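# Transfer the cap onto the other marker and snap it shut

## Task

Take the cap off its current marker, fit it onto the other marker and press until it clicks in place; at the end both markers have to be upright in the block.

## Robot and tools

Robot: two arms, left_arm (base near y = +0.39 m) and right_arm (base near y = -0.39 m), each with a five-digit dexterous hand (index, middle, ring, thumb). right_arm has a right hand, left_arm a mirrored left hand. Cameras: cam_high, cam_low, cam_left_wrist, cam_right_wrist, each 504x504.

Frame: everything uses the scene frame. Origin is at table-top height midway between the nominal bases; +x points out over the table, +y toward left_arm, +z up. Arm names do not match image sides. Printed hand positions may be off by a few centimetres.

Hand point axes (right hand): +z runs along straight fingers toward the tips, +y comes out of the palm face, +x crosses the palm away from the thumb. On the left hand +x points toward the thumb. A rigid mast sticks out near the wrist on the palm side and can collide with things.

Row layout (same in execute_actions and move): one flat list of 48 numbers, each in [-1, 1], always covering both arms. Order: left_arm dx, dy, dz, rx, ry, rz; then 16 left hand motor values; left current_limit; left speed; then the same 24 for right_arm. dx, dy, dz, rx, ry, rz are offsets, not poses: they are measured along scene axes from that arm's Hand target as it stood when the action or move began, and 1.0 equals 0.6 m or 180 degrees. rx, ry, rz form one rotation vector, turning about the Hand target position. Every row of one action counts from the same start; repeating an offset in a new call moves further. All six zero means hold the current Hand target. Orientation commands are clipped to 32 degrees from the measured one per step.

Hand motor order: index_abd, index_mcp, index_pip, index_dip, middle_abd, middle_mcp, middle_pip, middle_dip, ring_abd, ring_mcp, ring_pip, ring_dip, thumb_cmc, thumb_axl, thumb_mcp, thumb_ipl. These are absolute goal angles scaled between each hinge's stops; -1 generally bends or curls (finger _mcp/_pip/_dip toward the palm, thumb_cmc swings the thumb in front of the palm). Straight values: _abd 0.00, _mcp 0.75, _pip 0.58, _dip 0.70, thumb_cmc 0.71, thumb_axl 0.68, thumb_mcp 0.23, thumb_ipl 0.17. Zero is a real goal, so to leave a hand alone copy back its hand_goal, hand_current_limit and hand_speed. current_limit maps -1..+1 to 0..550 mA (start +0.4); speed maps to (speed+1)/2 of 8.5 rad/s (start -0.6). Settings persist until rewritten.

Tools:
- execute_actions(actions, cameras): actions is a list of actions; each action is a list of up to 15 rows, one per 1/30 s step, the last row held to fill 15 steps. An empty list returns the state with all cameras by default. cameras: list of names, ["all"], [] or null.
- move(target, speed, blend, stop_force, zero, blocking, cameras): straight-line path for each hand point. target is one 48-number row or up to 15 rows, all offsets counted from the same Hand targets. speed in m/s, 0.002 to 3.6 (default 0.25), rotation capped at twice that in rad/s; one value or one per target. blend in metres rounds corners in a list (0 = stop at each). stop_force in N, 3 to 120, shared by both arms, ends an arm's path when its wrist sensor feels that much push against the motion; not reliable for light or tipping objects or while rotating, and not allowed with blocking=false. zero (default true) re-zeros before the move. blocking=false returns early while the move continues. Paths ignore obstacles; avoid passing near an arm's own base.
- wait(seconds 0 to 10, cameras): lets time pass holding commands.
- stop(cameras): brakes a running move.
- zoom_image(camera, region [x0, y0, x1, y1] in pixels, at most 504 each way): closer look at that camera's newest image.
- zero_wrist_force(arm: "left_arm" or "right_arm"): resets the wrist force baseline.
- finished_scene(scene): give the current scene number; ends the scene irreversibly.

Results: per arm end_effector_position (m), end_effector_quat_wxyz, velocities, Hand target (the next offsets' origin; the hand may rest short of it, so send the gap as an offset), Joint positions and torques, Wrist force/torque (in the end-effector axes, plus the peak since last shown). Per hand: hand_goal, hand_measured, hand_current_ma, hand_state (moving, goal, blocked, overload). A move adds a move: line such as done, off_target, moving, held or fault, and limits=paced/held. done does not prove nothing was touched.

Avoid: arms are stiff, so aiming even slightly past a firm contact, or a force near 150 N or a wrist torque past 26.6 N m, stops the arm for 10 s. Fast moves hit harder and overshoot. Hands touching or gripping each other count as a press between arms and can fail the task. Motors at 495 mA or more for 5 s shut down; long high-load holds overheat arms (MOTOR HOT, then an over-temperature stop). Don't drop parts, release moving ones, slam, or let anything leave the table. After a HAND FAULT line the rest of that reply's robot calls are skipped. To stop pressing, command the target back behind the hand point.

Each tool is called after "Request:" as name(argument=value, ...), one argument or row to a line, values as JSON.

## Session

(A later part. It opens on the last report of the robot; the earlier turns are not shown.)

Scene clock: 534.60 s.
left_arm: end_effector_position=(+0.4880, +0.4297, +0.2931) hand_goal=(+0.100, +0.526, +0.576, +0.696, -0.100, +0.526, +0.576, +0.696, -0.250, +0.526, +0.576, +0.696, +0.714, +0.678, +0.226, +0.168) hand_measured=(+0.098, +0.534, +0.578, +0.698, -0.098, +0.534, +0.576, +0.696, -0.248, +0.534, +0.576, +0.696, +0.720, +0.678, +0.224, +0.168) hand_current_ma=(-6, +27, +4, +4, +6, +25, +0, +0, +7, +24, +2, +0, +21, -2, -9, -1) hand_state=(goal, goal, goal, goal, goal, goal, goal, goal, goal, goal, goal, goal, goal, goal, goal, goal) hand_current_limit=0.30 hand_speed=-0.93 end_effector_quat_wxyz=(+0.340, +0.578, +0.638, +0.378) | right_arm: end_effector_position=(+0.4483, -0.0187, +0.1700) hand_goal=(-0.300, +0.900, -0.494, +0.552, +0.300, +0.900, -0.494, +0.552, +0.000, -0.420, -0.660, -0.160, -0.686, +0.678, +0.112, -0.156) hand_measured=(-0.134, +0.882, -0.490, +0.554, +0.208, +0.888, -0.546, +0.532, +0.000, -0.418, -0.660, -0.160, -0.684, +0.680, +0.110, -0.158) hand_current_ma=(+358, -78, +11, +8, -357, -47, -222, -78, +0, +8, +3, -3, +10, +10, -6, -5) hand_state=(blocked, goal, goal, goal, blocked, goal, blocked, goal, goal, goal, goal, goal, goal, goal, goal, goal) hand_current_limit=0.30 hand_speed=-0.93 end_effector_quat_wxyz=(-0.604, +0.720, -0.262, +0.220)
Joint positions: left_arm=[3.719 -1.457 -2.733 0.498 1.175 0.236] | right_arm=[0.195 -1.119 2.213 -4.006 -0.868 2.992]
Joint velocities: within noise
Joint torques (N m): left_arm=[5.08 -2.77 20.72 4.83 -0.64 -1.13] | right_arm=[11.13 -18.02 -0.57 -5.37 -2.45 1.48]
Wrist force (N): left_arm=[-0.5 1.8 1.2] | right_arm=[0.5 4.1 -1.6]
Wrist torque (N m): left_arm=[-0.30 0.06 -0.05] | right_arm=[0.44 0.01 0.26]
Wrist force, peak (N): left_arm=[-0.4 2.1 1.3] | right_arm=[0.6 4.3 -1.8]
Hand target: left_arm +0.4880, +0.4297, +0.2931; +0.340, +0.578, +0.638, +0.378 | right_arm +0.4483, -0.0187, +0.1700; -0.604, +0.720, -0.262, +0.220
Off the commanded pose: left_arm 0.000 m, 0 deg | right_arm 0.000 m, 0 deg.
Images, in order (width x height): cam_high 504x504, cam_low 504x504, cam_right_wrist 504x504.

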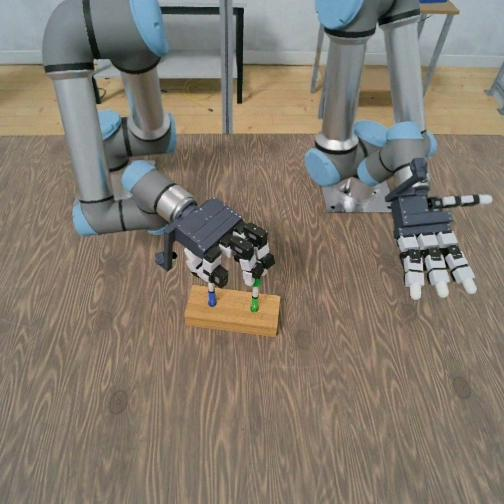

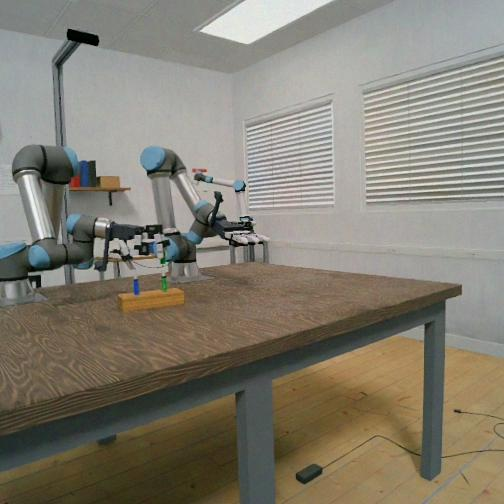

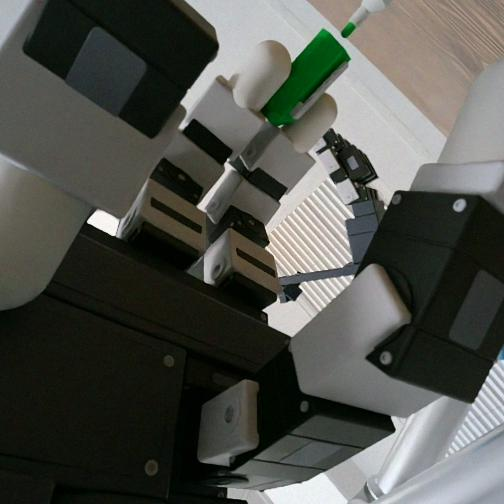

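Request:
move(
  target=[0,0,0,0,0,0,0.1,0.525,0.576,0.696,-0.1,0.525,0.576,0.696,-0.25,0.525,0.576,0.696,0.714,0.678,0.226,0.168,0.3,-0.93,0,0,-0.01,0,0,0,-0.3,0.9,-0.495,0.551,0.3,0.9,-0.495,0.551,0,-0.42,-0.66,-0.16,-0.686,0.677,0.112,-0.157,0.3,-0.93],
  speed=0.01,
  stop_force=5,
  cameras=["cam_high","cam_low","cam_right_wrist"],
)

Request:
zoom_image(
  camera="cam_right_wrist",
  region=[280, 0, 380, 100],
)

Request:
zoom_image(
  camera="cam_low",
  region=[143, 252, 183, 292],
)

Request:
zoom_image(
  camera="cam_high",
  region=[235, 260, 280, 320],
)

Scene clock: 540.07 s.
left_arm: end_effector_position=(+0.4880, +0.4297, +0.2931) hand_goal=(+0.100, +0.526, +0.576, +0.696, -0.100, +0.526, +0.576, +0.696, -0.250, +0.526, +0.576, +0.696, +0.714, +0.678, +0.226, +0.168) hand_measured=(+0.098, +0.534, +0.578, +0.698, -0.098, +0.534, +0.576, +0.696, -0.248, +0.534, +0.576, +0.696, +0.720, +0.678, +0.224, +0.168) hand_current_ma=(-6, +27, +4, +4, +6, +25, +0, +0, +7, +24, +2, +0, +21, -2, -9, -1) hand_state=(goal, goal, goal, goal, goal, goal, goal, goal, goal, goal, goal, goal, goal, goal, goal, goal) hand_current_limit=0.30 hand_speed=-0.93 end_effector_quat_wxyz=(+0.340, +0.578, +0.638, +0.378) | right_arm: end_effector_position=(+0.4483, -0.0187, +0.1640) hand_goal=(-0.300, +0.900, -0.494, +0.552, +0.300, +0.900, -0.494, +0.552, +0.000, -0.420, -0.660, -0.160, -0.686, +0.678, +0.112, -0.156) hand_measured=(-0.134, +0.882, -0.490, +0.554, +0.208, +0.888, -0.546, +0.532, +0.000, -0.418, -0.660, -0.160, -0.684, +0.680, +0.110, -0.158) hand_current_ma=(+357, -78, +11, +8, -357, -47, -222, -78, +0, +8, +3, -3, +10, +10, -6, -5) hand_state=(blocked, goal, goal, goal, blocked, goal, blocked, goal, goal, goal, goal, goal, goal, goal, goal, goal) hand_current_limit=0.30 hand_speed=-0.93 end_effector_quat_wxyz=(-0.604, +0.720, -0.262, +0.220)
Joint positions: left_arm=[3.719 -1.457 -2.733 0.498 1.175 0.236] | right_arm=[0.195 -1.103 2.214 -4.023 -0.868 2.992]
Joint torques (N m): left_arm=[5.33 -2.79 19.22 4.65 -1.09 -0.82] | right_arm=[11.51 -18.29 0.13 -5.28 -2.43 0.29]
Wrist force (N): left_arm=[-0.6 1.8 1.2] | right_arm=[0.6 4.2 -2.0]
Wrist torque (N m): left_arm=[-0.29 0.07 -0.06] | right_arm=[0.50 0.00 0.29]
Wrist force, peak (N): left_arm=[-0.6 2.0 1.4] | right_arm=[0.8 4.3 -2.0]
Hand target: left_arm +0.4880, +0.4297, +0.2931; +0.340, +0.578, +0.638, +0.378 | right_arm +0.4483, -0.0187, +0.1640; -0.604, +0.720, -0.262, +0.220
Off the commanded pose: left_arm 0.000 m, 0 deg | right_arm 0.000 m, 0 deg.
move: done
Images, in order (width x height): cam_high 504x504, cam_low 504x504, cam_right_wrist 504x504.

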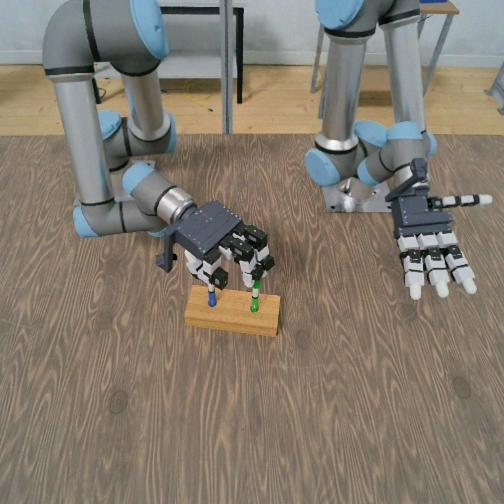

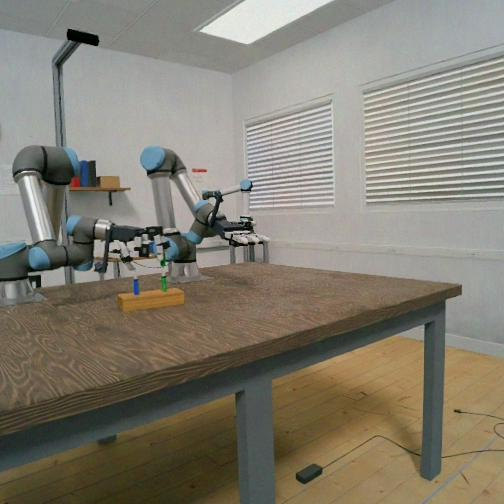

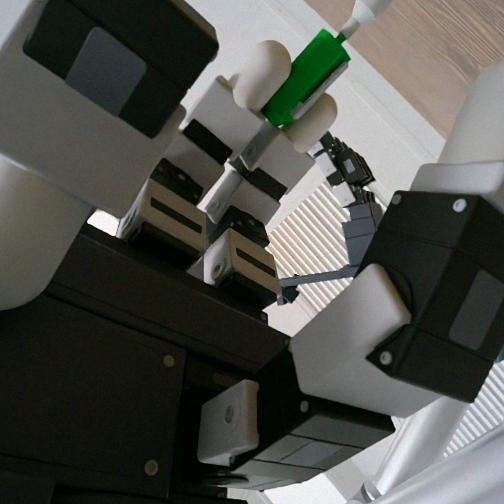

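Scaled by 5.040.

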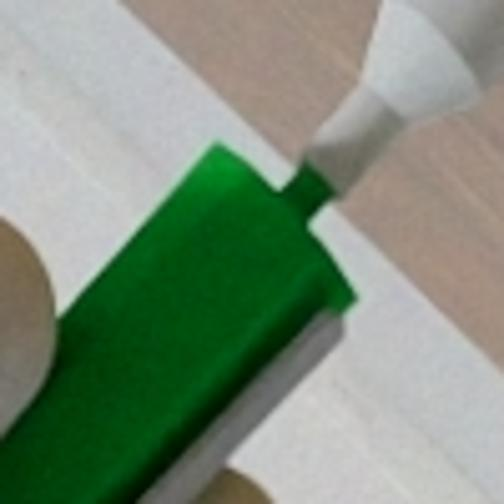

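Scaled by 12.600.

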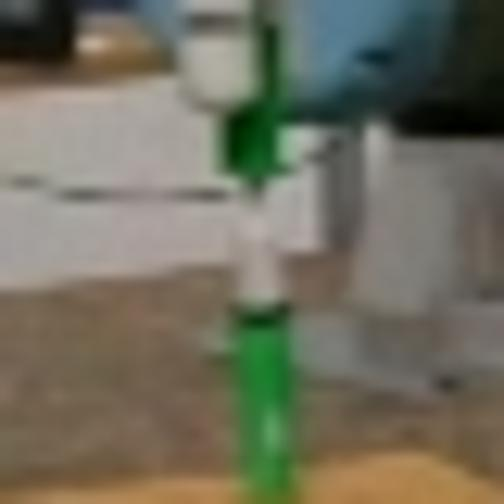

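Scaled by 8.400.

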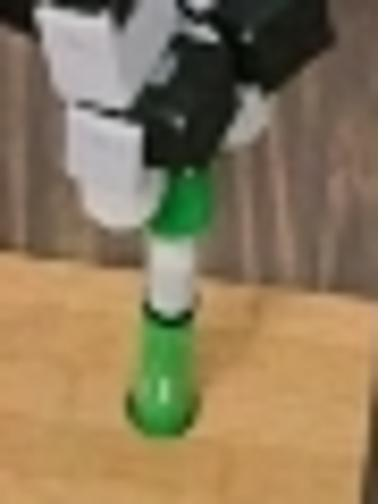

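Request:
move(
  target=[0,0,0,0,0,0,0.1,0.525,0.576,0.696,-0.1,0.525,0.576,0.696,-0.25,0.525,0.576,0.696,0.714,0.678,0.226,0.168,0.3,-0.93,0,0,-0.00667,0,0,0,-0.3,0.9,-0.495,0.551,0.3,0.9,-0.495,0.551,0,-0.42,-0.66,-0.16,-0.686,0.677,0.112,-0.157,0.3,-0.93],
  speed=0.01,
  stop_force=5,
  cameras=["cam_high","cam_low","cam_right_wrist"],
)

Request:
zoom_image(
  camera="cam_right_wrist",
  region=[280, 0, 380, 100],
)

Request:
zoom_image(
  camera="cam_low",
  region=[143, 252, 183, 292],
)

Request:
zoom_image(
  camera="cam_high",
  region=[235, 260, 280, 320],
)

Scene clock: 543.00 s.
left_arm: end_effector_position=(+0.4880, +0.4297, +0.2931) hand_goal=(+0.100, +0.526, +0.576, +0.696, -0.100, +0.526, +0.576, +0.696, -0.250, +0.526, +0.576, +0.696, +0.714, +0.678, +0.226, +0.168) hand_measured=(+0.098, +0.534, +0.578, +0.698, -0.098, +0.534, +0.576, +0.696, -0.248, +0.534, +0.576, +0.696, +0.720, +0.678, +0.224, +0.168) hand_current_ma=(-6, +27, +4, +4, +6, +25, +0, +0, +7, +24, +2, +0, +21, -2, -9, -1) hand_state=(goal, goal, goal, goal, goal, goal, goal, goal, goal, goal, goal, goal, goal, goal, goal, goal) hand_current_limit=0.30 hand_speed=-0.93 end_effector_quat_wxyz=(+0.340, +0.578, +0.638, +0.378) | right_arm: end_effector_position=(+0.4483, -0.0187, +0.1600) hand_goal=(-0.300, +0.900, -0.494, +0.552, +0.300, +0.900, -0.494, +0.552, +0.000, -0.420, -0.660, -0.160, -0.686, +0.678, +0.112, -0.156) hand_measured=(-0.134, +0.882, -0.490, +0.554, +0.208, +0.888, -0.546, +0.532, +0.000, -0.418, -0.660, -0.160, -0.684, +0.680, +0.110, -0.158) hand_current_ma=(+358, -78, +11, +8, -357, -47, -222, -78, +0, +8, +3, -3, +10, +10, -6, -5) hand_state=(blocked, goal, goal, goal, blocked, goal, blocked, goal, goal, goal, goal, goal, goal, goal, goal, goal) hand_current_limit=0.30 hand_speed=-0.93 end_effector_quat_wxyz=(-0.604, +0.720, -0.262, +0.220)
Joint positions: left_arm=[3.719 -1.457 -2.733 0.498 1.175 0.236] | right_arm=[0.195 -1.093 2.215 -4.034 -0.868 2.992]
Joint torques (N m): left_arm=[5.04 -2.97 18.83 4.81 -1.22 -0.83] | right_arm=[9.9 -18.33 0.58 -5.27 -1.57 0.5]
Wrist force (N): left_arm=[-0.4 2.0 1.2] | right_arm=[0.5 4.1 -1.5]
Wrist torque (N m): left_arm=[-0.27 0.04 -0.05] | right_arm=[0.44 0.01 0.29]
Wrist force, peak (N): left_arm=[-0.5 2.0 1.5] | right_arm=[0.7 4.4 -1.7]
Hand target: left_arm +0.4880, +0.4297, +0.2931; +0.340, +0.578, +0.638, +0.378 | right_arm +0.4483, -0.0187, +0.1600; -0.604, +0.720, -0.262, +0.220
Off the commanded pose: left_arm 0.000 m, 0 deg | right_arm 0.000 m, 0 deg.
move: done
Images, in order (width x height): cam_high 504x504, cam_low 504x504, cam_right_wrist 504x504.

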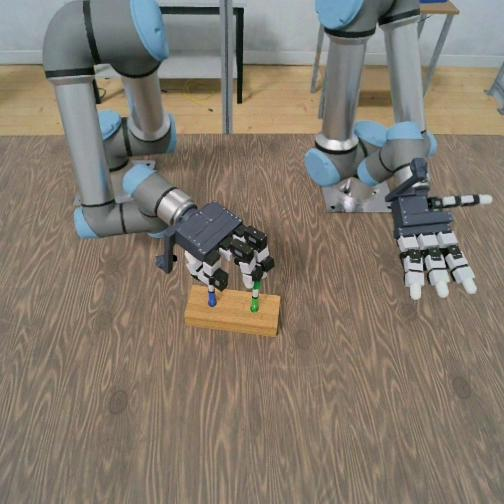

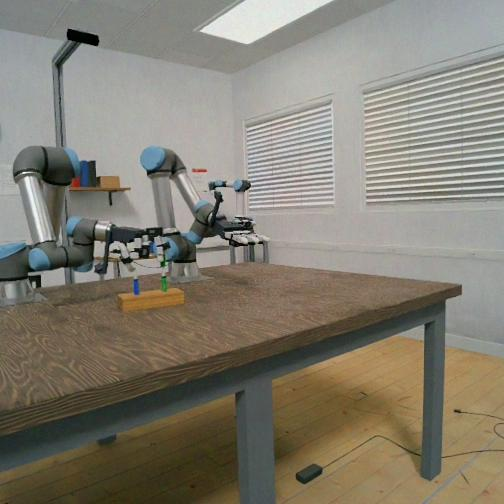

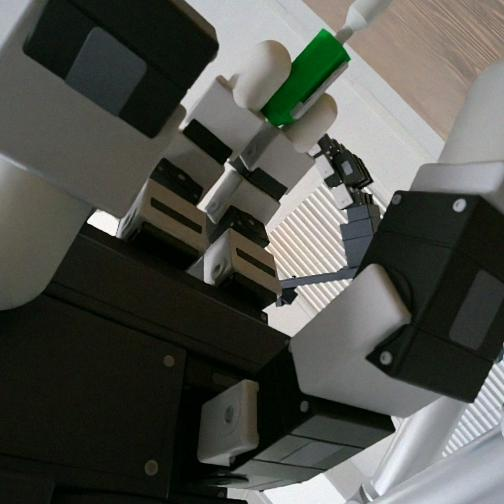

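Scaled by 5.040.

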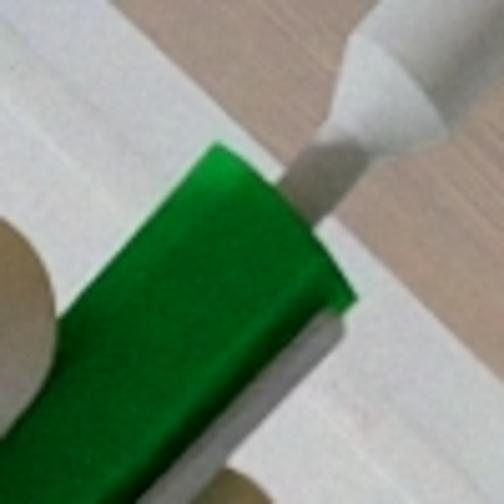

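Scaled by 12.600.

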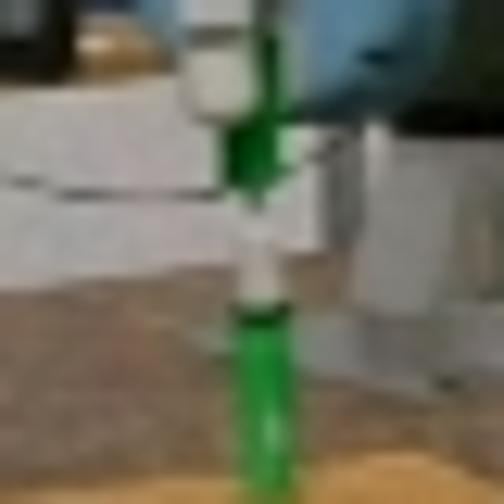

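Scaled by 8.400.

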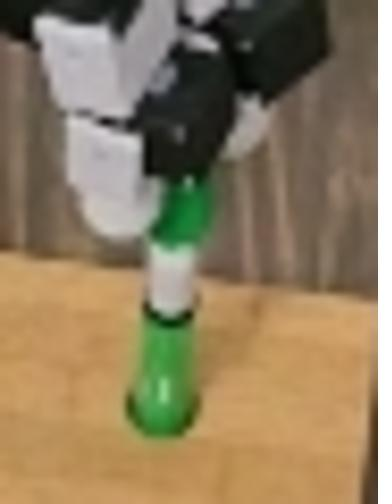

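Request:
move(
  target=[0,0,0,0,0,0,0.1,0.525,0.576,0.696,-0.1,0.525,0.576,0.696,-0.25,0.525,0.576,0.696,0.714,0.678,0.226,0.168,0.3,-0.93,0,0,-0.00833,0,0,0,-0.3,0.9,-0.495,0.551,0.3,0.9,-0.495,0.551,0,-0.42,-0.66,-0.16,-0.686,0.677,0.112,-0.157,0.3,-0.93],
  speed=0.01,
  stop_force=5,
  cameras=["cam_high","cam_low","cam_right_wrist"],
)

Request:
zoom_image(
  camera="cam_right_wrist",
  region=[280, 0, 380, 100],
)

Request:
zoom_image(
  camera="cam_low",
  region=[143, 252, 183, 292],
)

Request:
zoom_image(
  camera="cam_high",
  region=[235, 260, 280, 320],
)

Scene clock: 545.23 s.
left_arm: end_effector_position=(+0.4880, +0.4297, +0.2931) hand_goal=(+0.100, +0.526, +0.576, +0.696, -0.100, +0.526, +0.576, +0.696, -0.250, +0.526, +0.576, +0.696, +0.714, +0.678, +0.226, +0.168) hand_measured=(+0.098, +0.534, +0.578, +0.698, -0.098, +0.534, +0.576, +0.696, -0.248, +0.534, +0.576, +0.696, +0.720, +0.678, +0.224, +0.168) hand_current_ma=(-6, +27, +4, +4, +6, +25, +0, +0, +7, +24, +2, +0, +21, -2, -9, -1) hand_state=(goal, goal, goal, goal, goal, goal, goal, goal, goal, goal, goal, goal, goal, goal, goal, goal) hand_current_limit=0.30 hand_speed=-0.93 end_effector_quat_wxyz=(+0.340, +0.578, +0.638, +0.378) | right_arm: end_effector_position=(+0.4483, -0.0187, +0.1550) hand_goal=(-0.300, +0.900, -0.494, +0.552, +0.300, +0.900, -0.494, +0.552, +0.000, -0.420, -0.660, -0.160, -0.686, +0.678, +0.112, -0.156) hand_measured=(-0.134, +0.882, -0.490, +0.554, +0.208, +0.888, -0.546, +0.532, +0.000, -0.418, -0.660, -0.160, -0.684, +0.680, +0.110, -0.158) hand_current_ma=(+357, -78, +11, +8, -357, -47, -222, -78, +0, +8, +3, -3, +10, +10, -6, -5) hand_state=(blocked, goal, goal, goal, blocked, goal, blocked, goal, goal, goal, goal, goal, goal, goal, goal, goal) hand_current_limit=0.30 hand_speed=-0.93 end_effector_quat_wxyz=(-0.604, +0.720, -0.262, +0.220)
Joint positions: left_arm=[3.719 -1.457 -2.733 0.498 1.175 0.236] | right_arm=[0.195 -1.079 2.216 -4.048 -0.868 2.992]
Joint torques (N m): left_arm=[4.93 -2.96 18.36 4.68 -1.17 -0.85] | right_arm=[9.01 -19.05 0.91 -5.19 -1.04 0.13]
Wrist force (N): left_arm=[-0.6 1.8 1.3] | right_arm=[0.3 4.0 -1.8]
Wrist torque (N m): left_arm=[-0.30 0.07 -0.05] | right_arm=[0.45 0.04 0.29]
Wrist force, peak (N): left_arm=[-0.5 2.0 1.5] | right_arm=[0.3 4.5 -1.7]
Hand target: left_arm +0.4880, +0.4297, +0.2931; +0.340, +0.578, +0.638, +0.378 | right_arm +0.4483, -0.0187, +0.1550; -0.604, +0.720, -0.262, +0.220
Off the commanded pose: left_arm 0.000 m, 0 deg | right_arm 0.000 m, 0 deg.
move: done
Images, in order (width x height): cam_high 504x504, cam_low 504x504, cam_right_wrist 504x504.

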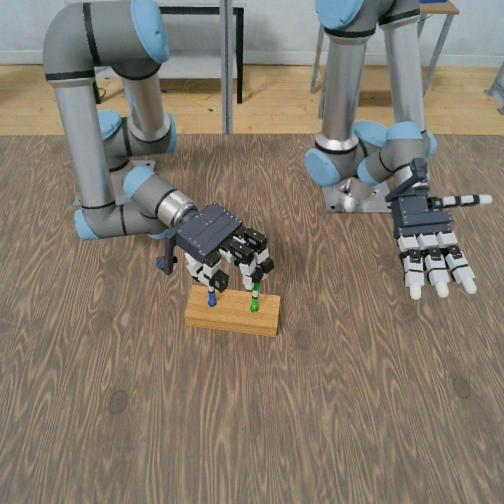

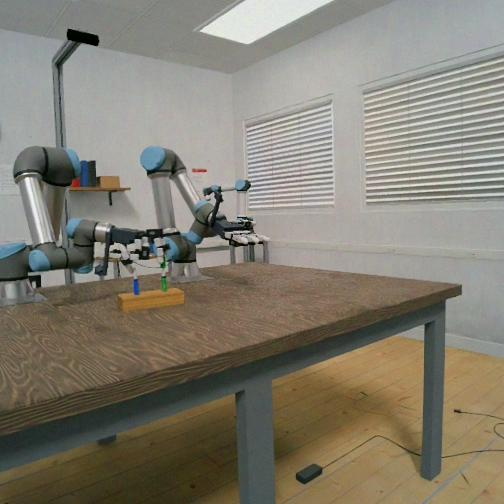

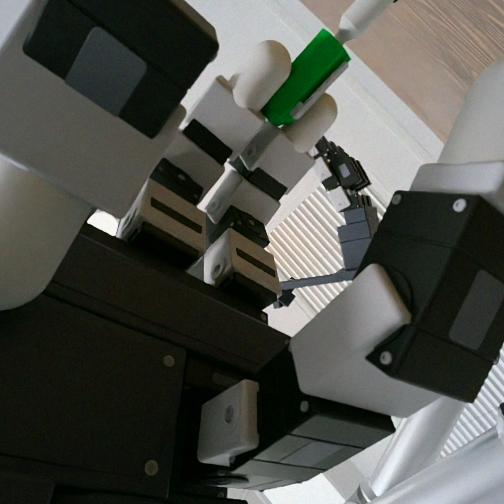

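Scaled by 5.040.

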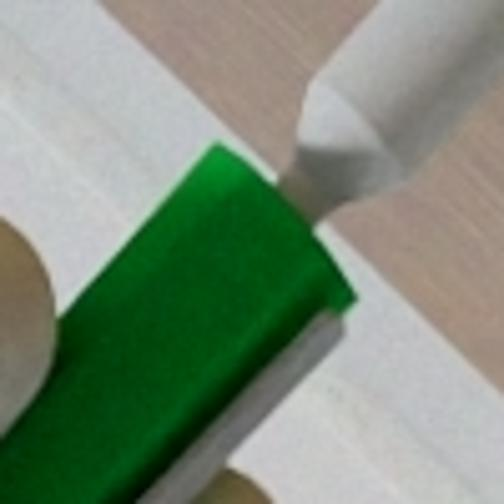

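Scaled by 12.600.

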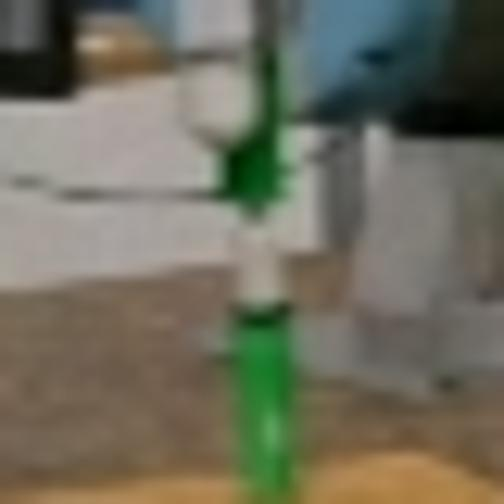

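Scaled by 8.400.

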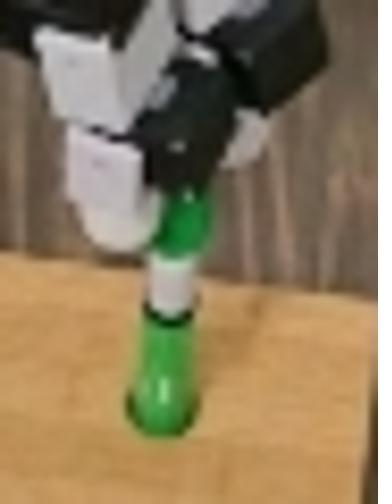

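Request:
move(
  target=[0,0,0,0,0,0,0.1,0.525,0.576,0.696,-0.1,0.525,0.576,0.696,-0.25,0.525,0.576,0.696,0.714,0.678,0.226,0.168,0.3,-0.93,0,0,-0.00833,0,0,0,-0.3,0.9,-0.495,0.551,0.3,0.9,-0.495,0.551,0,-0.42,-0.66,-0.16,-0.686,0.677,0.112,-0.157,0.3,-0.93],
  speed=0.01,
  stop_force=5,
  cameras=["cam_high","cam_low","cam_right_wrist"],
)

Request:
zoom_image(
  camera="cam_right_wrist",
  region=[280, 0, 380, 100],
)

Request:
zoom_image(
  camera="cam_low",
  region=[143, 252, 183, 292],
)

Request:
zoom_image(
  camera="cam_high",
  region=[235, 260, 280, 320],
)

Scene clock: 547.63 s.
left_arm: end_effector_position=(+0.4880, +0.4297, +0.2931) hand_goal=(+0.100, +0.526, +0.576, +0.696, -0.100, +0.526, +0.576, +0.696, -0.250, +0.526, +0.576, +0.696, +0.714, +0.678, +0.226, +0.168) hand_measured=(+0.098, +0.534, +0.578, +0.698, -0.098, +0.534, +0.576, +0.696, -0.248, +0.534, +0.576, +0.696, +0.720, +0.678, +0.224, +0.168) hand_current_ma=(-6, +27, +4, +4, +6, +25, +0, +0, +7, +24, +2, +0, +21, -2, -9, -1) hand_state=(goal, goal, goal, goal, goal, goal, goal, goal, goal, goal, goal, goal, goal, goal, goal, goal) hand_current_limit=0.30 hand_speed=-0.93 end_effector_quat_wxyz=(+0.340, +0.578, +0.638, +0.378) | right_arm: end_effector_position=(+0.4483, -0.0187, +0.1500) hand_goal=(-0.300, +0.900, -0.494, +0.552, +0.300, +0.900, -0.494, +0.552, +0.000, -0.420, -0.660, -0.160, -0.686, +0.678, +0.112, -0.156) hand_measured=(-0.134, +0.882, -0.490, +0.554, +0.208, +0.888, -0.546, +0.532, +0.000, -0.418, -0.660, -0.160, -0.684, +0.680, +0.110, -0.158) hand_current_ma=(+357, -78, +11, +8, -357, -47, -222, -78, +0, +8, +3, -3, +10, +10, -6, -5) hand_state=(blocked, goal, goal, goal, blocked, goal, blocked, goal, goal, goal, goal, goal, goal, goal, goal, goal) hand_current_limit=0.30 hand_speed=-0.93 end_effector_quat_wxyz=(-0.604, +0.720, -0.262, +0.220)
Joint positions: left_arm=[3.719 -1.457 -2.733 0.498 1.175 0.236] | right_arm=[0.195 -1.066 2.216 -4.062 -0.868 2.992]
Joint torques (N m): left_arm=[5.03 -1.76 17.74 4.51 -1.27 -0.73] | right_arm=[8.24 -19.36 1.57 -5.03 -0.52 -0.18]
Wrist force (N): left_arm=[-0.5 1.7 1.2] | right_arm=[0.6 3.8 -1.8]
Wrist torque (N m): left_arm=[-0.30 0.05 -0.05] | right_arm=[0.43 -0.01 0.31]
Wrist force, peak (N): left_arm=[-0.7 1.9 1.3] | right_arm=[0.5 4.3 -1.9]
Hand target: left_arm +0.4880, +0.4297, +0.2931; +0.340, +0.578, +0.638, +0.378 | right_arm +0.4483, -0.0187, +0.1500; -0.604, +0.720, -0.262, +0.220
Off the commanded pose: left_arm 0.000 m, 0 deg | right_arm 0.000 m, 0 deg.
move: done
Images, in order (width x height): cam_high 504x504, cam_low 504x504, cam_right_wrist 504x504.

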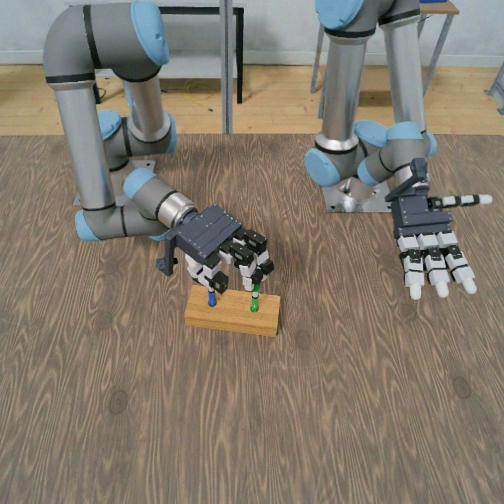

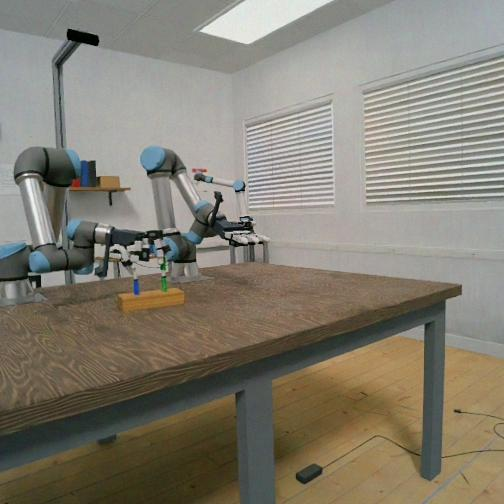

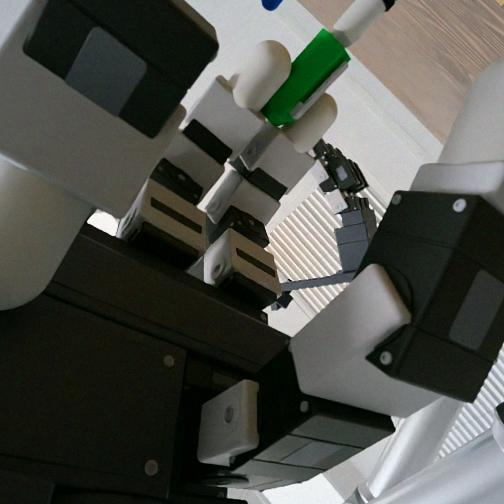

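Scaled by 5.040.

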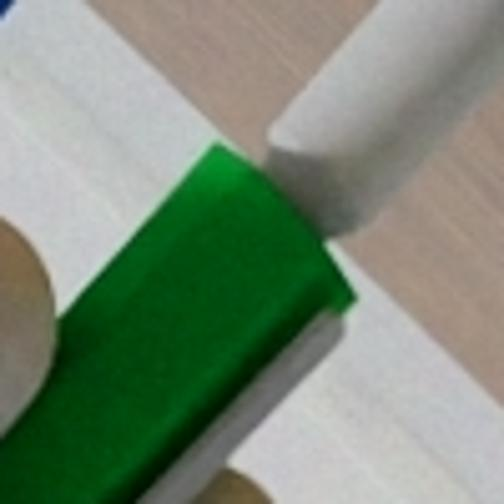

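Scaled by 12.600.

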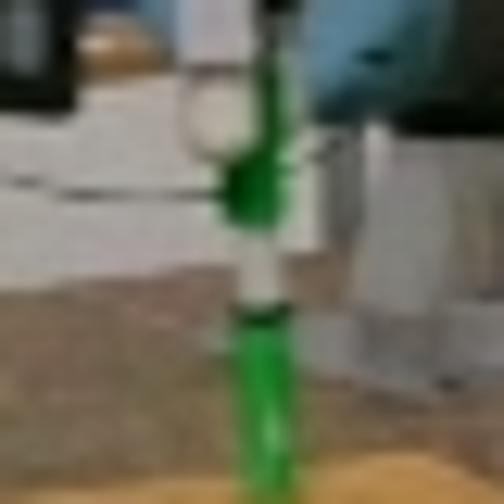

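Scaled by 8.400.

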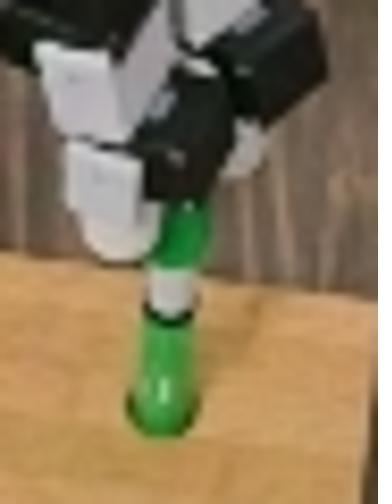

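Request:
move(
  target=[0,0,0,0,0,0,0.1,0.525,0.576,0.696,-0.1,0.525,0.576,0.696,-0.25,0.525,0.576,0.696,0.714,0.678,0.226,0.168,0.3,-0.93,0,0,-0.005,0,0,0,-0.3,0.9,-0.495,0.551,0.3,0.9,-0.495,0.551,0,-0.42,-0.66,-0.16,-0.686,0.677,0.112,-0.157,0.3,-0.93],
  speed=0.01,
  stop_force=4,
  cameras=["cam_high","cam_low","cam_right_wrist"],
)

Request:
zoom_image(
  camera="cam_right_wrist",
  region=[280, 0, 380, 100],
)

Request:
zoom_image(
  camera="cam_low",
  region=[143, 252, 183, 292],
)

Request:
zoom_image(
  camera="cam_high",
  region=[235, 260, 280, 320],
)

Scene clock: 550.20 s.
left_arm: end_effector_position=(+0.4880, +0.4297, +0.2931) hand_goal=(+0.100, +0.526, +0.576, +0.696, -0.100, +0.526, +0.576, +0.696, -0.250, +0.526, +0.576, +0.696, +0.714, +0.678, +0.226, +0.168) hand_measured=(+0.098, +0.534, +0.578, +0.698, -0.098, +0.534, +0.576, +0.696, -0.248, +0.534, +0.576, +0.696, +0.720, +0.678, +0.224, +0.168) hand_current_ma=(-6, +27, +4, +4, +6, +25, +0, +0, +7, +24, +2, +0, +21, -2, -9, -1) hand_state=(goal, goal, goal, goal, goal, goal, goal, goal, goal, goal, goal, goal, goal, goal, goal, goal) hand_current_limit=0.30 hand_speed=-0.93 end_effector_quat_wxyz=(+0.340, +0.578, +0.638, +0.378) | right_arm: end_effector_position=(+0.4483, -0.0187, +0.1470) hand_goal=(-0.300, +0.900, -0.494, +0.552, +0.300, +0.900, -0.494, +0.552, +0.000, -0.420, -0.660, -0.160, -0.686, +0.678, +0.112, -0.156) hand_measured=(-0.134, +0.882, -0.490, +0.554, +0.208, +0.888, -0.546, +0.532, +0.000, -0.418, -0.660, -0.160, -0.684, +0.680, +0.110, -0.158) hand_current_ma=(+357, -78, +11, +8, -357, -47, -222, -78, +0, +8, +3, -3, +10, +10, -6, -5) hand_state=(blocked, goal, goal, goal, blocked, goal, blocked, goal, goal, goal, goal, goal, goal, goal, goal, goal) hand_current_limit=0.30 hand_speed=-0.93 end_effector_quat_wxyz=(-0.604, +0.720, -0.262, +0.220)
Joint positions: left_arm=[3.719 -1.457 -2.733 0.498 1.175 0.236] | right_arm=[0.195 -1.058 2.216 -4.071 -0.868 2.992]
Joint torques (N m): left_arm=[5.26 -2.29 17.14 4.44 -1.23 -0.73] | right_arm=[6.76 -19.42 1.24 -5.34 0.2 0.13]
Wrist force (N): left_arm=[-0.7 1.7 1.5] | right_arm=[0.4 3.7 -1.6]
Wrist torque (N m): left_arm=[-0.32 0.09 -0.07] | right_arm=[0.40 0.02 0.29]
Wrist force, peak (N): left_arm=[-0.5 2.0 1.6] | right_arm=[0.3 4.3 -1.7]
Hand target: left_arm +0.4880, +0.4297, +0.2931; +0.340, +0.578, +0.638, +0.378 | right_arm +0.4483, -0.0187, +0.1470; -0.604, +0.720, -0.262, +0.220
Off the commanded pose: left_arm 0.000 m, 0 deg | right_arm 0.000 m, 0 deg.
move: done
Images, in order (width x height): cam_high 504x504, cam_low 504x504, cam_right_wrist 504x504.

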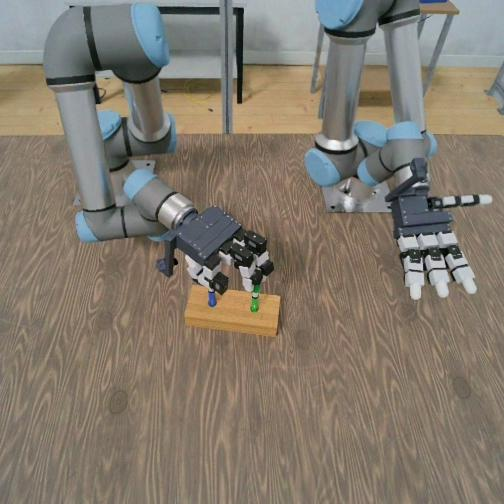

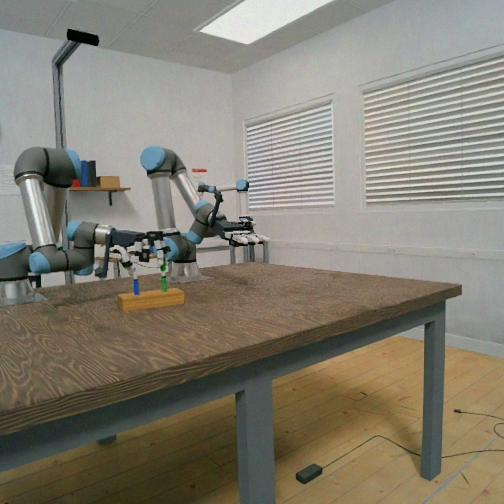

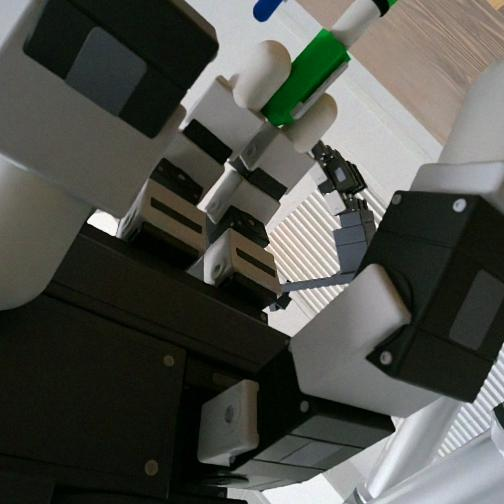

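Scaled by 5.040.

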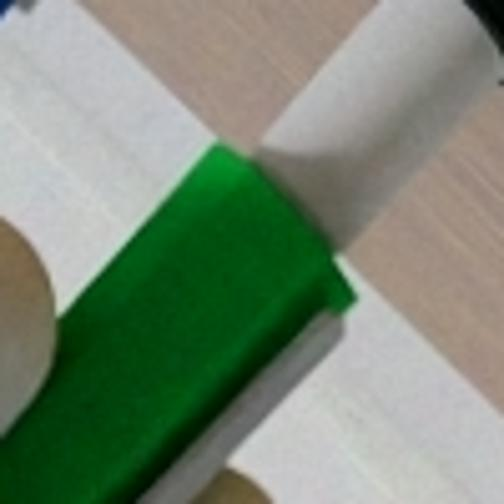

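Scaled by 12.600.

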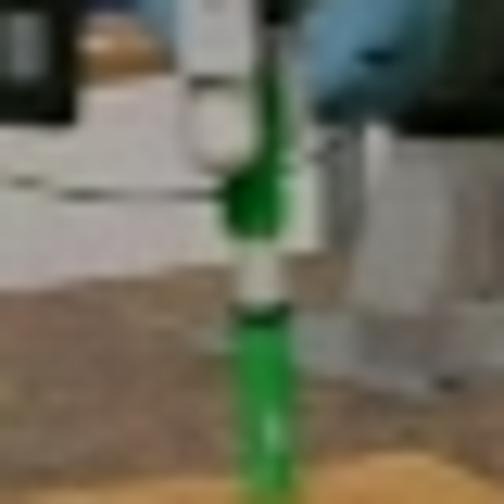

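Scaled by 8.400.

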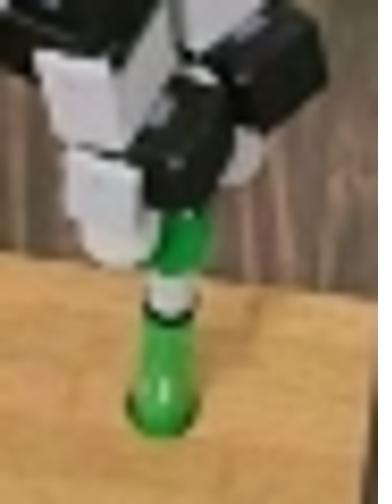

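Request:
move(
  target=[0,0,0,0,0,0,0.1,0.525,0.576,0.696,-0.1,0.525,0.576,0.696,-0.25,0.525,0.576,0.696,0.714,0.678,0.226,0.168,0.3,-0.93,0,0,-0.00833,0,0,0,-0.3,0.9,-0.495,0.551,0.3,0.9,-0.495,0.551,0,-0.42,-0.66,-0.16,-0.686,0.677,0.112,-0.157,0.3,-0.93],
  speed=0.01,
  stop_force=4,
  cameras=["cam_high","cam_low","cam_right_wrist"],
)

Request:
zoom_image(
  camera="cam_right_wrist",
  region=[280, 0, 380, 100],
)

Request:
zoom_image(
  camera="cam_low",
  region=[143, 252, 183, 292],
)

Request:
zoom_image(
  camera="cam_high",
  region=[235, 260, 280, 320],
)

Scene clock: 552.47 s.
left_arm: end_effector_position=(+0.4880, +0.4297, +0.2931) hand_goal=(+0.100, +0.526, +0.576, +0.696, -0.100, +0.526, +0.576, +0.696, -0.250, +0.526, +0.576, +0.696, +0.714, +0.678, +0.226, +0.168) hand_measured=(+0.098, +0.534, +0.578, +0.698, -0.098, +0.534, +0.576, +0.696, -0.248, +0.534, +0.576, +0.696, +0.720, +0.678, +0.224, +0.168) hand_current_ma=(-6, +27, +4, +4, +6, +25, +0, +0, +7, +24, +2, +0, +21, -2, -9, -1) hand_state=(goal, goal, goal, goal, goal, goal, goal, goal, goal, goal, goal, goal, goal, goal, goal, goal) hand_current_limit=0.30 hand_speed=-0.93 end_effector_quat_wxyz=(+0.340, +0.578, +0.638, +0.378) | right_arm: end_effector_position=(+0.4483, -0.0187, +0.1420) hand_goal=(-0.300, +0.900, -0.494, +0.552, +0.300, +0.900, -0.494, +0.552, +0.000, -0.420, -0.660, -0.160, -0.686, +0.678, +0.112, -0.156) hand_measured=(-0.134, +0.882, -0.490, +0.554, +0.208, +0.888, -0.546, +0.532, +0.000, -0.418, -0.660, -0.160, -0.684, +0.680, +0.110, -0.158) hand_current_ma=(+357, -78, +11, +8, -357, -47, -222, -78, +0, +8, +3, -3, +10, +10, -6, -5) hand_state=(blocked, goal, goal, goal, blocked, goal, blocked, goal, goal, goal, goal, goal, goal, goal, goal, goal) hand_current_limit=0.30 hand_speed=-0.93 end_effector_quat_wxyz=(-0.604, +0.720, -0.262, +0.220)
Joint positions: left_arm=[3.719 -1.457 -2.733 0.498 1.175 0.236] | right_arm=[0.195 -1.044 2.217 -4.085 -0.868 2.992]
Joint torques (N m): left_arm=[4.05 -1.6 17.24 4.65 -1.23 -0.86] | right_arm=[4.66 -18.97 1.57 -5.15 0.67 -0.16]
Wrist force (N): left_arm=[-0.5 2.0 1.5] | right_arm=[0.5 3.9 -1.9]
Wrist torque (N m): left_arm=[-0.29 0.05 -0.05] | right_arm=[0.44 0.01 0.30]
Wrist force, peak (N): left_arm=[-0.5 2.0 1.5] | right_arm=[0.4 4.3 -1.7]
Hand target: left_arm +0.4880, +0.4297, +0.2931; +0.340, +0.578, +0.638, +0.378 | right_arm +0.4483, -0.0187, +0.1420; -0.604, +0.720, -0.262, +0.220
Off the commanded pose: left_arm 0.000 m, 0 deg | right_arm 0.000 m, 0 deg.
move: done
Images, in order (width x height): cam_high 504x504, cam_low 504x504, cam_right_wrist 504x504.

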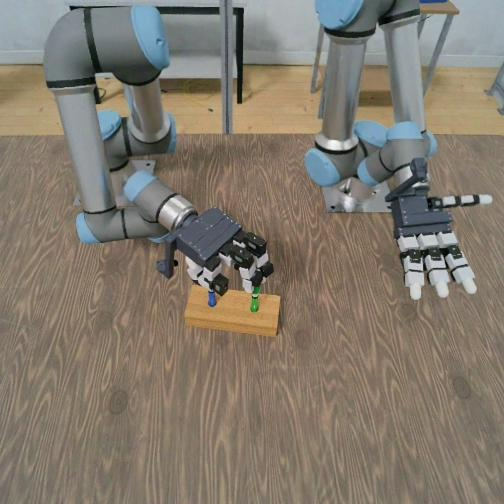

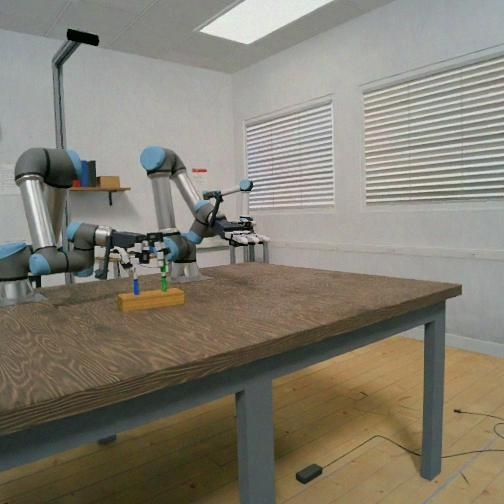

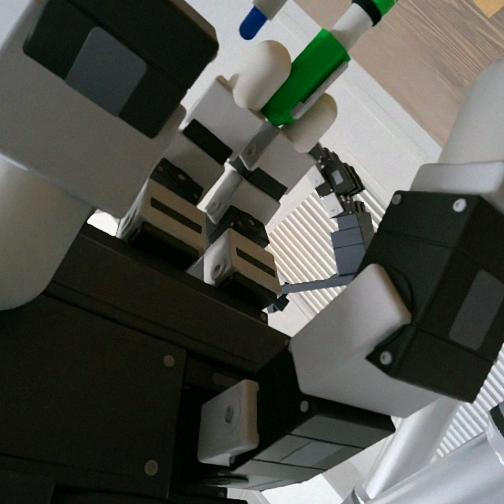

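Scaled by 5.040.

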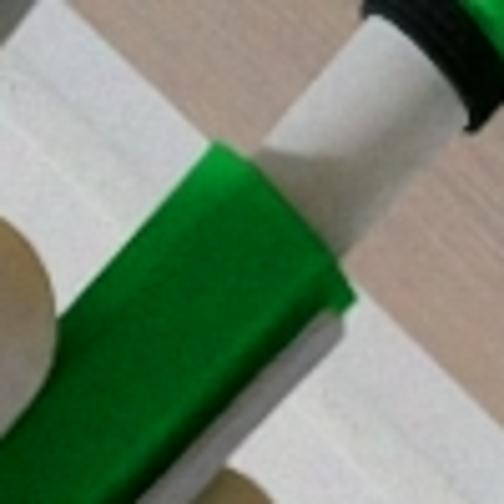

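Scaled by 12.600.

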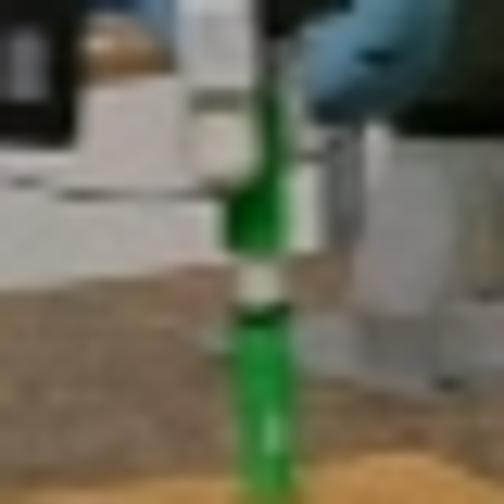

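Scaled by 8.400.

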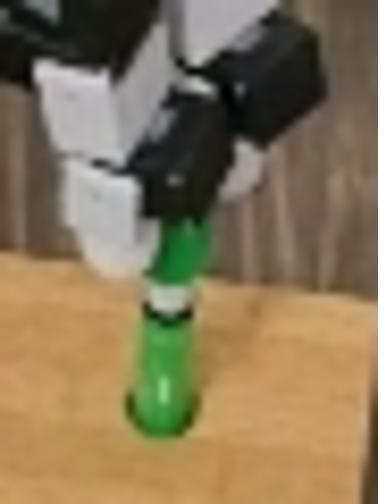

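Request:
move(
  target=[0,0,0,0,0,0,0.1,0.525,0.576,0.696,-0.1,0.525,0.576,0.696,-0.25,0.525,0.576,0.696,0.714,0.678,0.226,0.168,0.3,-0.93,0,0,-0.01,0,0,0,-0.3,0.9,-0.495,0.551,0.3,0.9,-0.495,0.551,0,-0.42,-0.66,-0.16,-0.686,0.677,0.112,-0.157,0.3,-0.93],
  speed=0.01,
  stop_force=5,
  cameras=["cam_high","cam_low","cam_right_wrist"],
)

Request:
zoom_image(
  camera="cam_right_wrist",
  region=[280, 0, 380, 100],
)

Request:
zoom_image(
  camera="cam_low",
  region=[143, 252, 183, 292],
)

Request:
zoom_image(
  camera="cam_high",
  region=[235, 260, 280, 320],
)

Scene clock: 554.60 s.
left_arm: end_effector_position=(+0.4880, +0.4297, +0.2931) hand_goal=(+0.100, +0.526, +0.576, +0.696, -0.100, +0.526, +0.576, +0.696, -0.250, +0.526, +0.576, +0.696, +0.714, +0.678, +0.226, +0.168) hand_measured=(+0.098, +0.534, +0.578, +0.698, -0.098, +0.534, +0.576, +0.696, -0.248, +0.534, +0.576, +0.696, +0.720, +0.678, +0.224, +0.168) hand_current_ma=(-6, +27, +4, +4, +6, +25, +0, +0, +7, +24, +2, +0, +21, -2, -9, -1) hand_state=(goal, goal, goal, goal, goal, goal, goal, goal, goal, goal, goal, goal, goal, goal, goal, goal) hand_current_limit=0.30 hand_speed=-0.93 end_effector_quat_wxyz=(+0.340, +0.578, +0.638, +0.378) | right_arm: end_effector_position=(+0.4483, -0.0187, +0.1360) hand_goal=(-0.300, +0.900, -0.494, +0.552, +0.300, +0.900, -0.494, +0.552, +0.000, -0.420, -0.660, -0.160, -0.686, +0.678, +0.112, -0.156) hand_measured=(-0.134, +0.882, -0.490, +0.554, +0.208, +0.888, -0.546, +0.532, +0.000, -0.418, -0.660, -0.160, -0.684, +0.680, +0.110, -0.158) hand_current_ma=(+357, -78, +11, +8, -357, -47, -222, -78, +0, +8, +3, -3, +10, +10, -6, -5) hand_state=(blocked, goal, goal, goal, blocked, goal, blocked, goal, goal, goal, goal, goal, goal, goal, goal, goal) hand_current_limit=0.30 hand_speed=-0.93 end_effector_quat_wxyz=(-0.604, +0.720, -0.262, +0.220)
Joint positions: left_arm=[3.719 -1.457 -2.733 0.498 1.175 0.236] | right_arm=[0.195 -1.028 2.217 -4.101 -0.868 2.992]
Joint torques (N m): left_arm=[5.31 -2.83 17.34 4.52 -1.15 -0.68] | right_arm=[5.3 -20.4 -0.79 -5.45 1.07 -0.34]
Wrist force (N): left_arm=[-0.5 1.7 1.4] | right_arm=[0.5 4.1 -1.4]
Wrist torque (N m): left_arm=[-0.31 0.06 -0.05] | right_arm=[0.41 0.00 0.30]
Wrist force, peak (N): left_arm=[-0.6 1.9 1.4] | right_arm=[0.5 4.4 -1.7]
Hand target: left_arm +0.4880, +0.4297, +0.2931; +0.340, +0.578, +0.638, +0.378 | right_arm +0.4483, -0.0187, +0.1360; -0.604, +0.720, -0.262, +0.220
Off the commanded pose: left_arm 0.000 m, 0 deg | right_arm 0.000 m, 0 deg.
move: done
Images, in order (width x height): cam_high 504x504, cam_low 504x504, cam_right_wrist 504x504.

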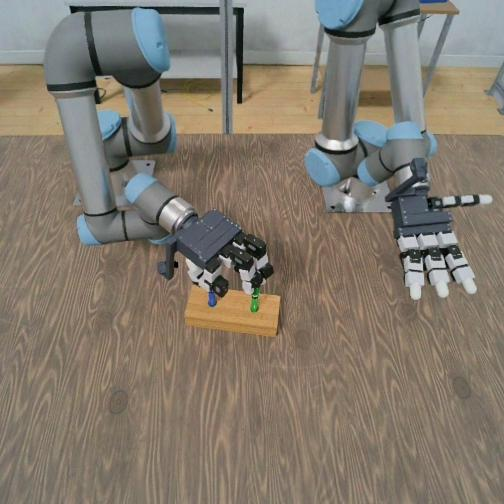

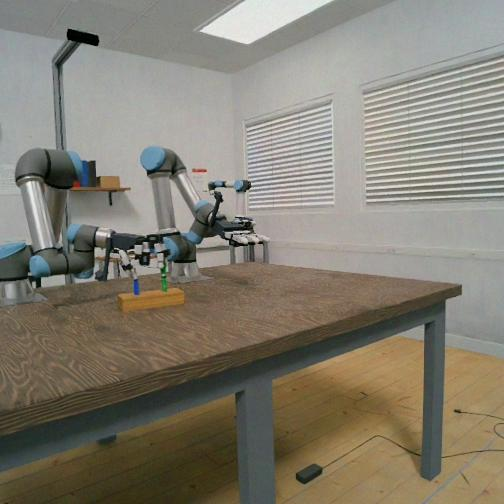

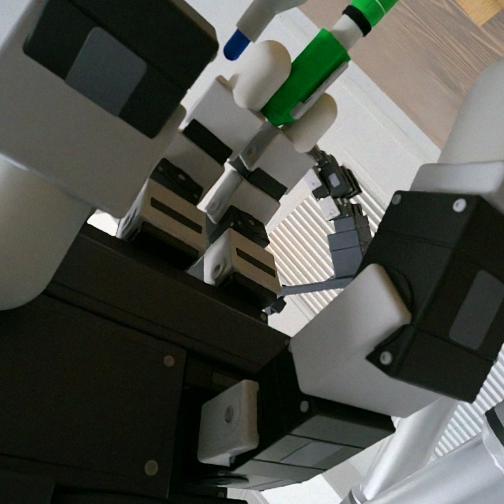

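Scaled by 5.040.

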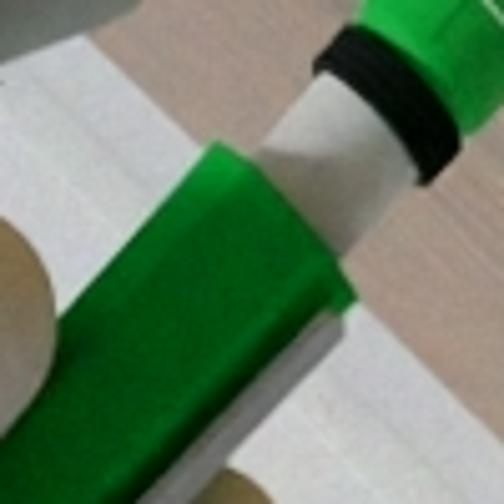

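Scaled by 12.600.

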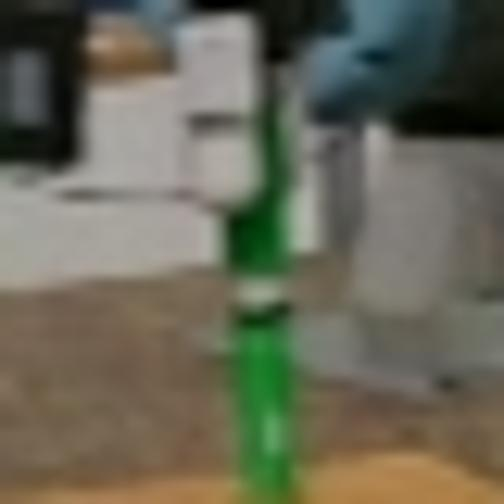

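Scaled by 8.400.

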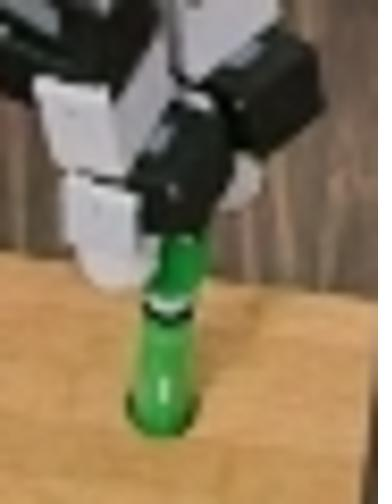

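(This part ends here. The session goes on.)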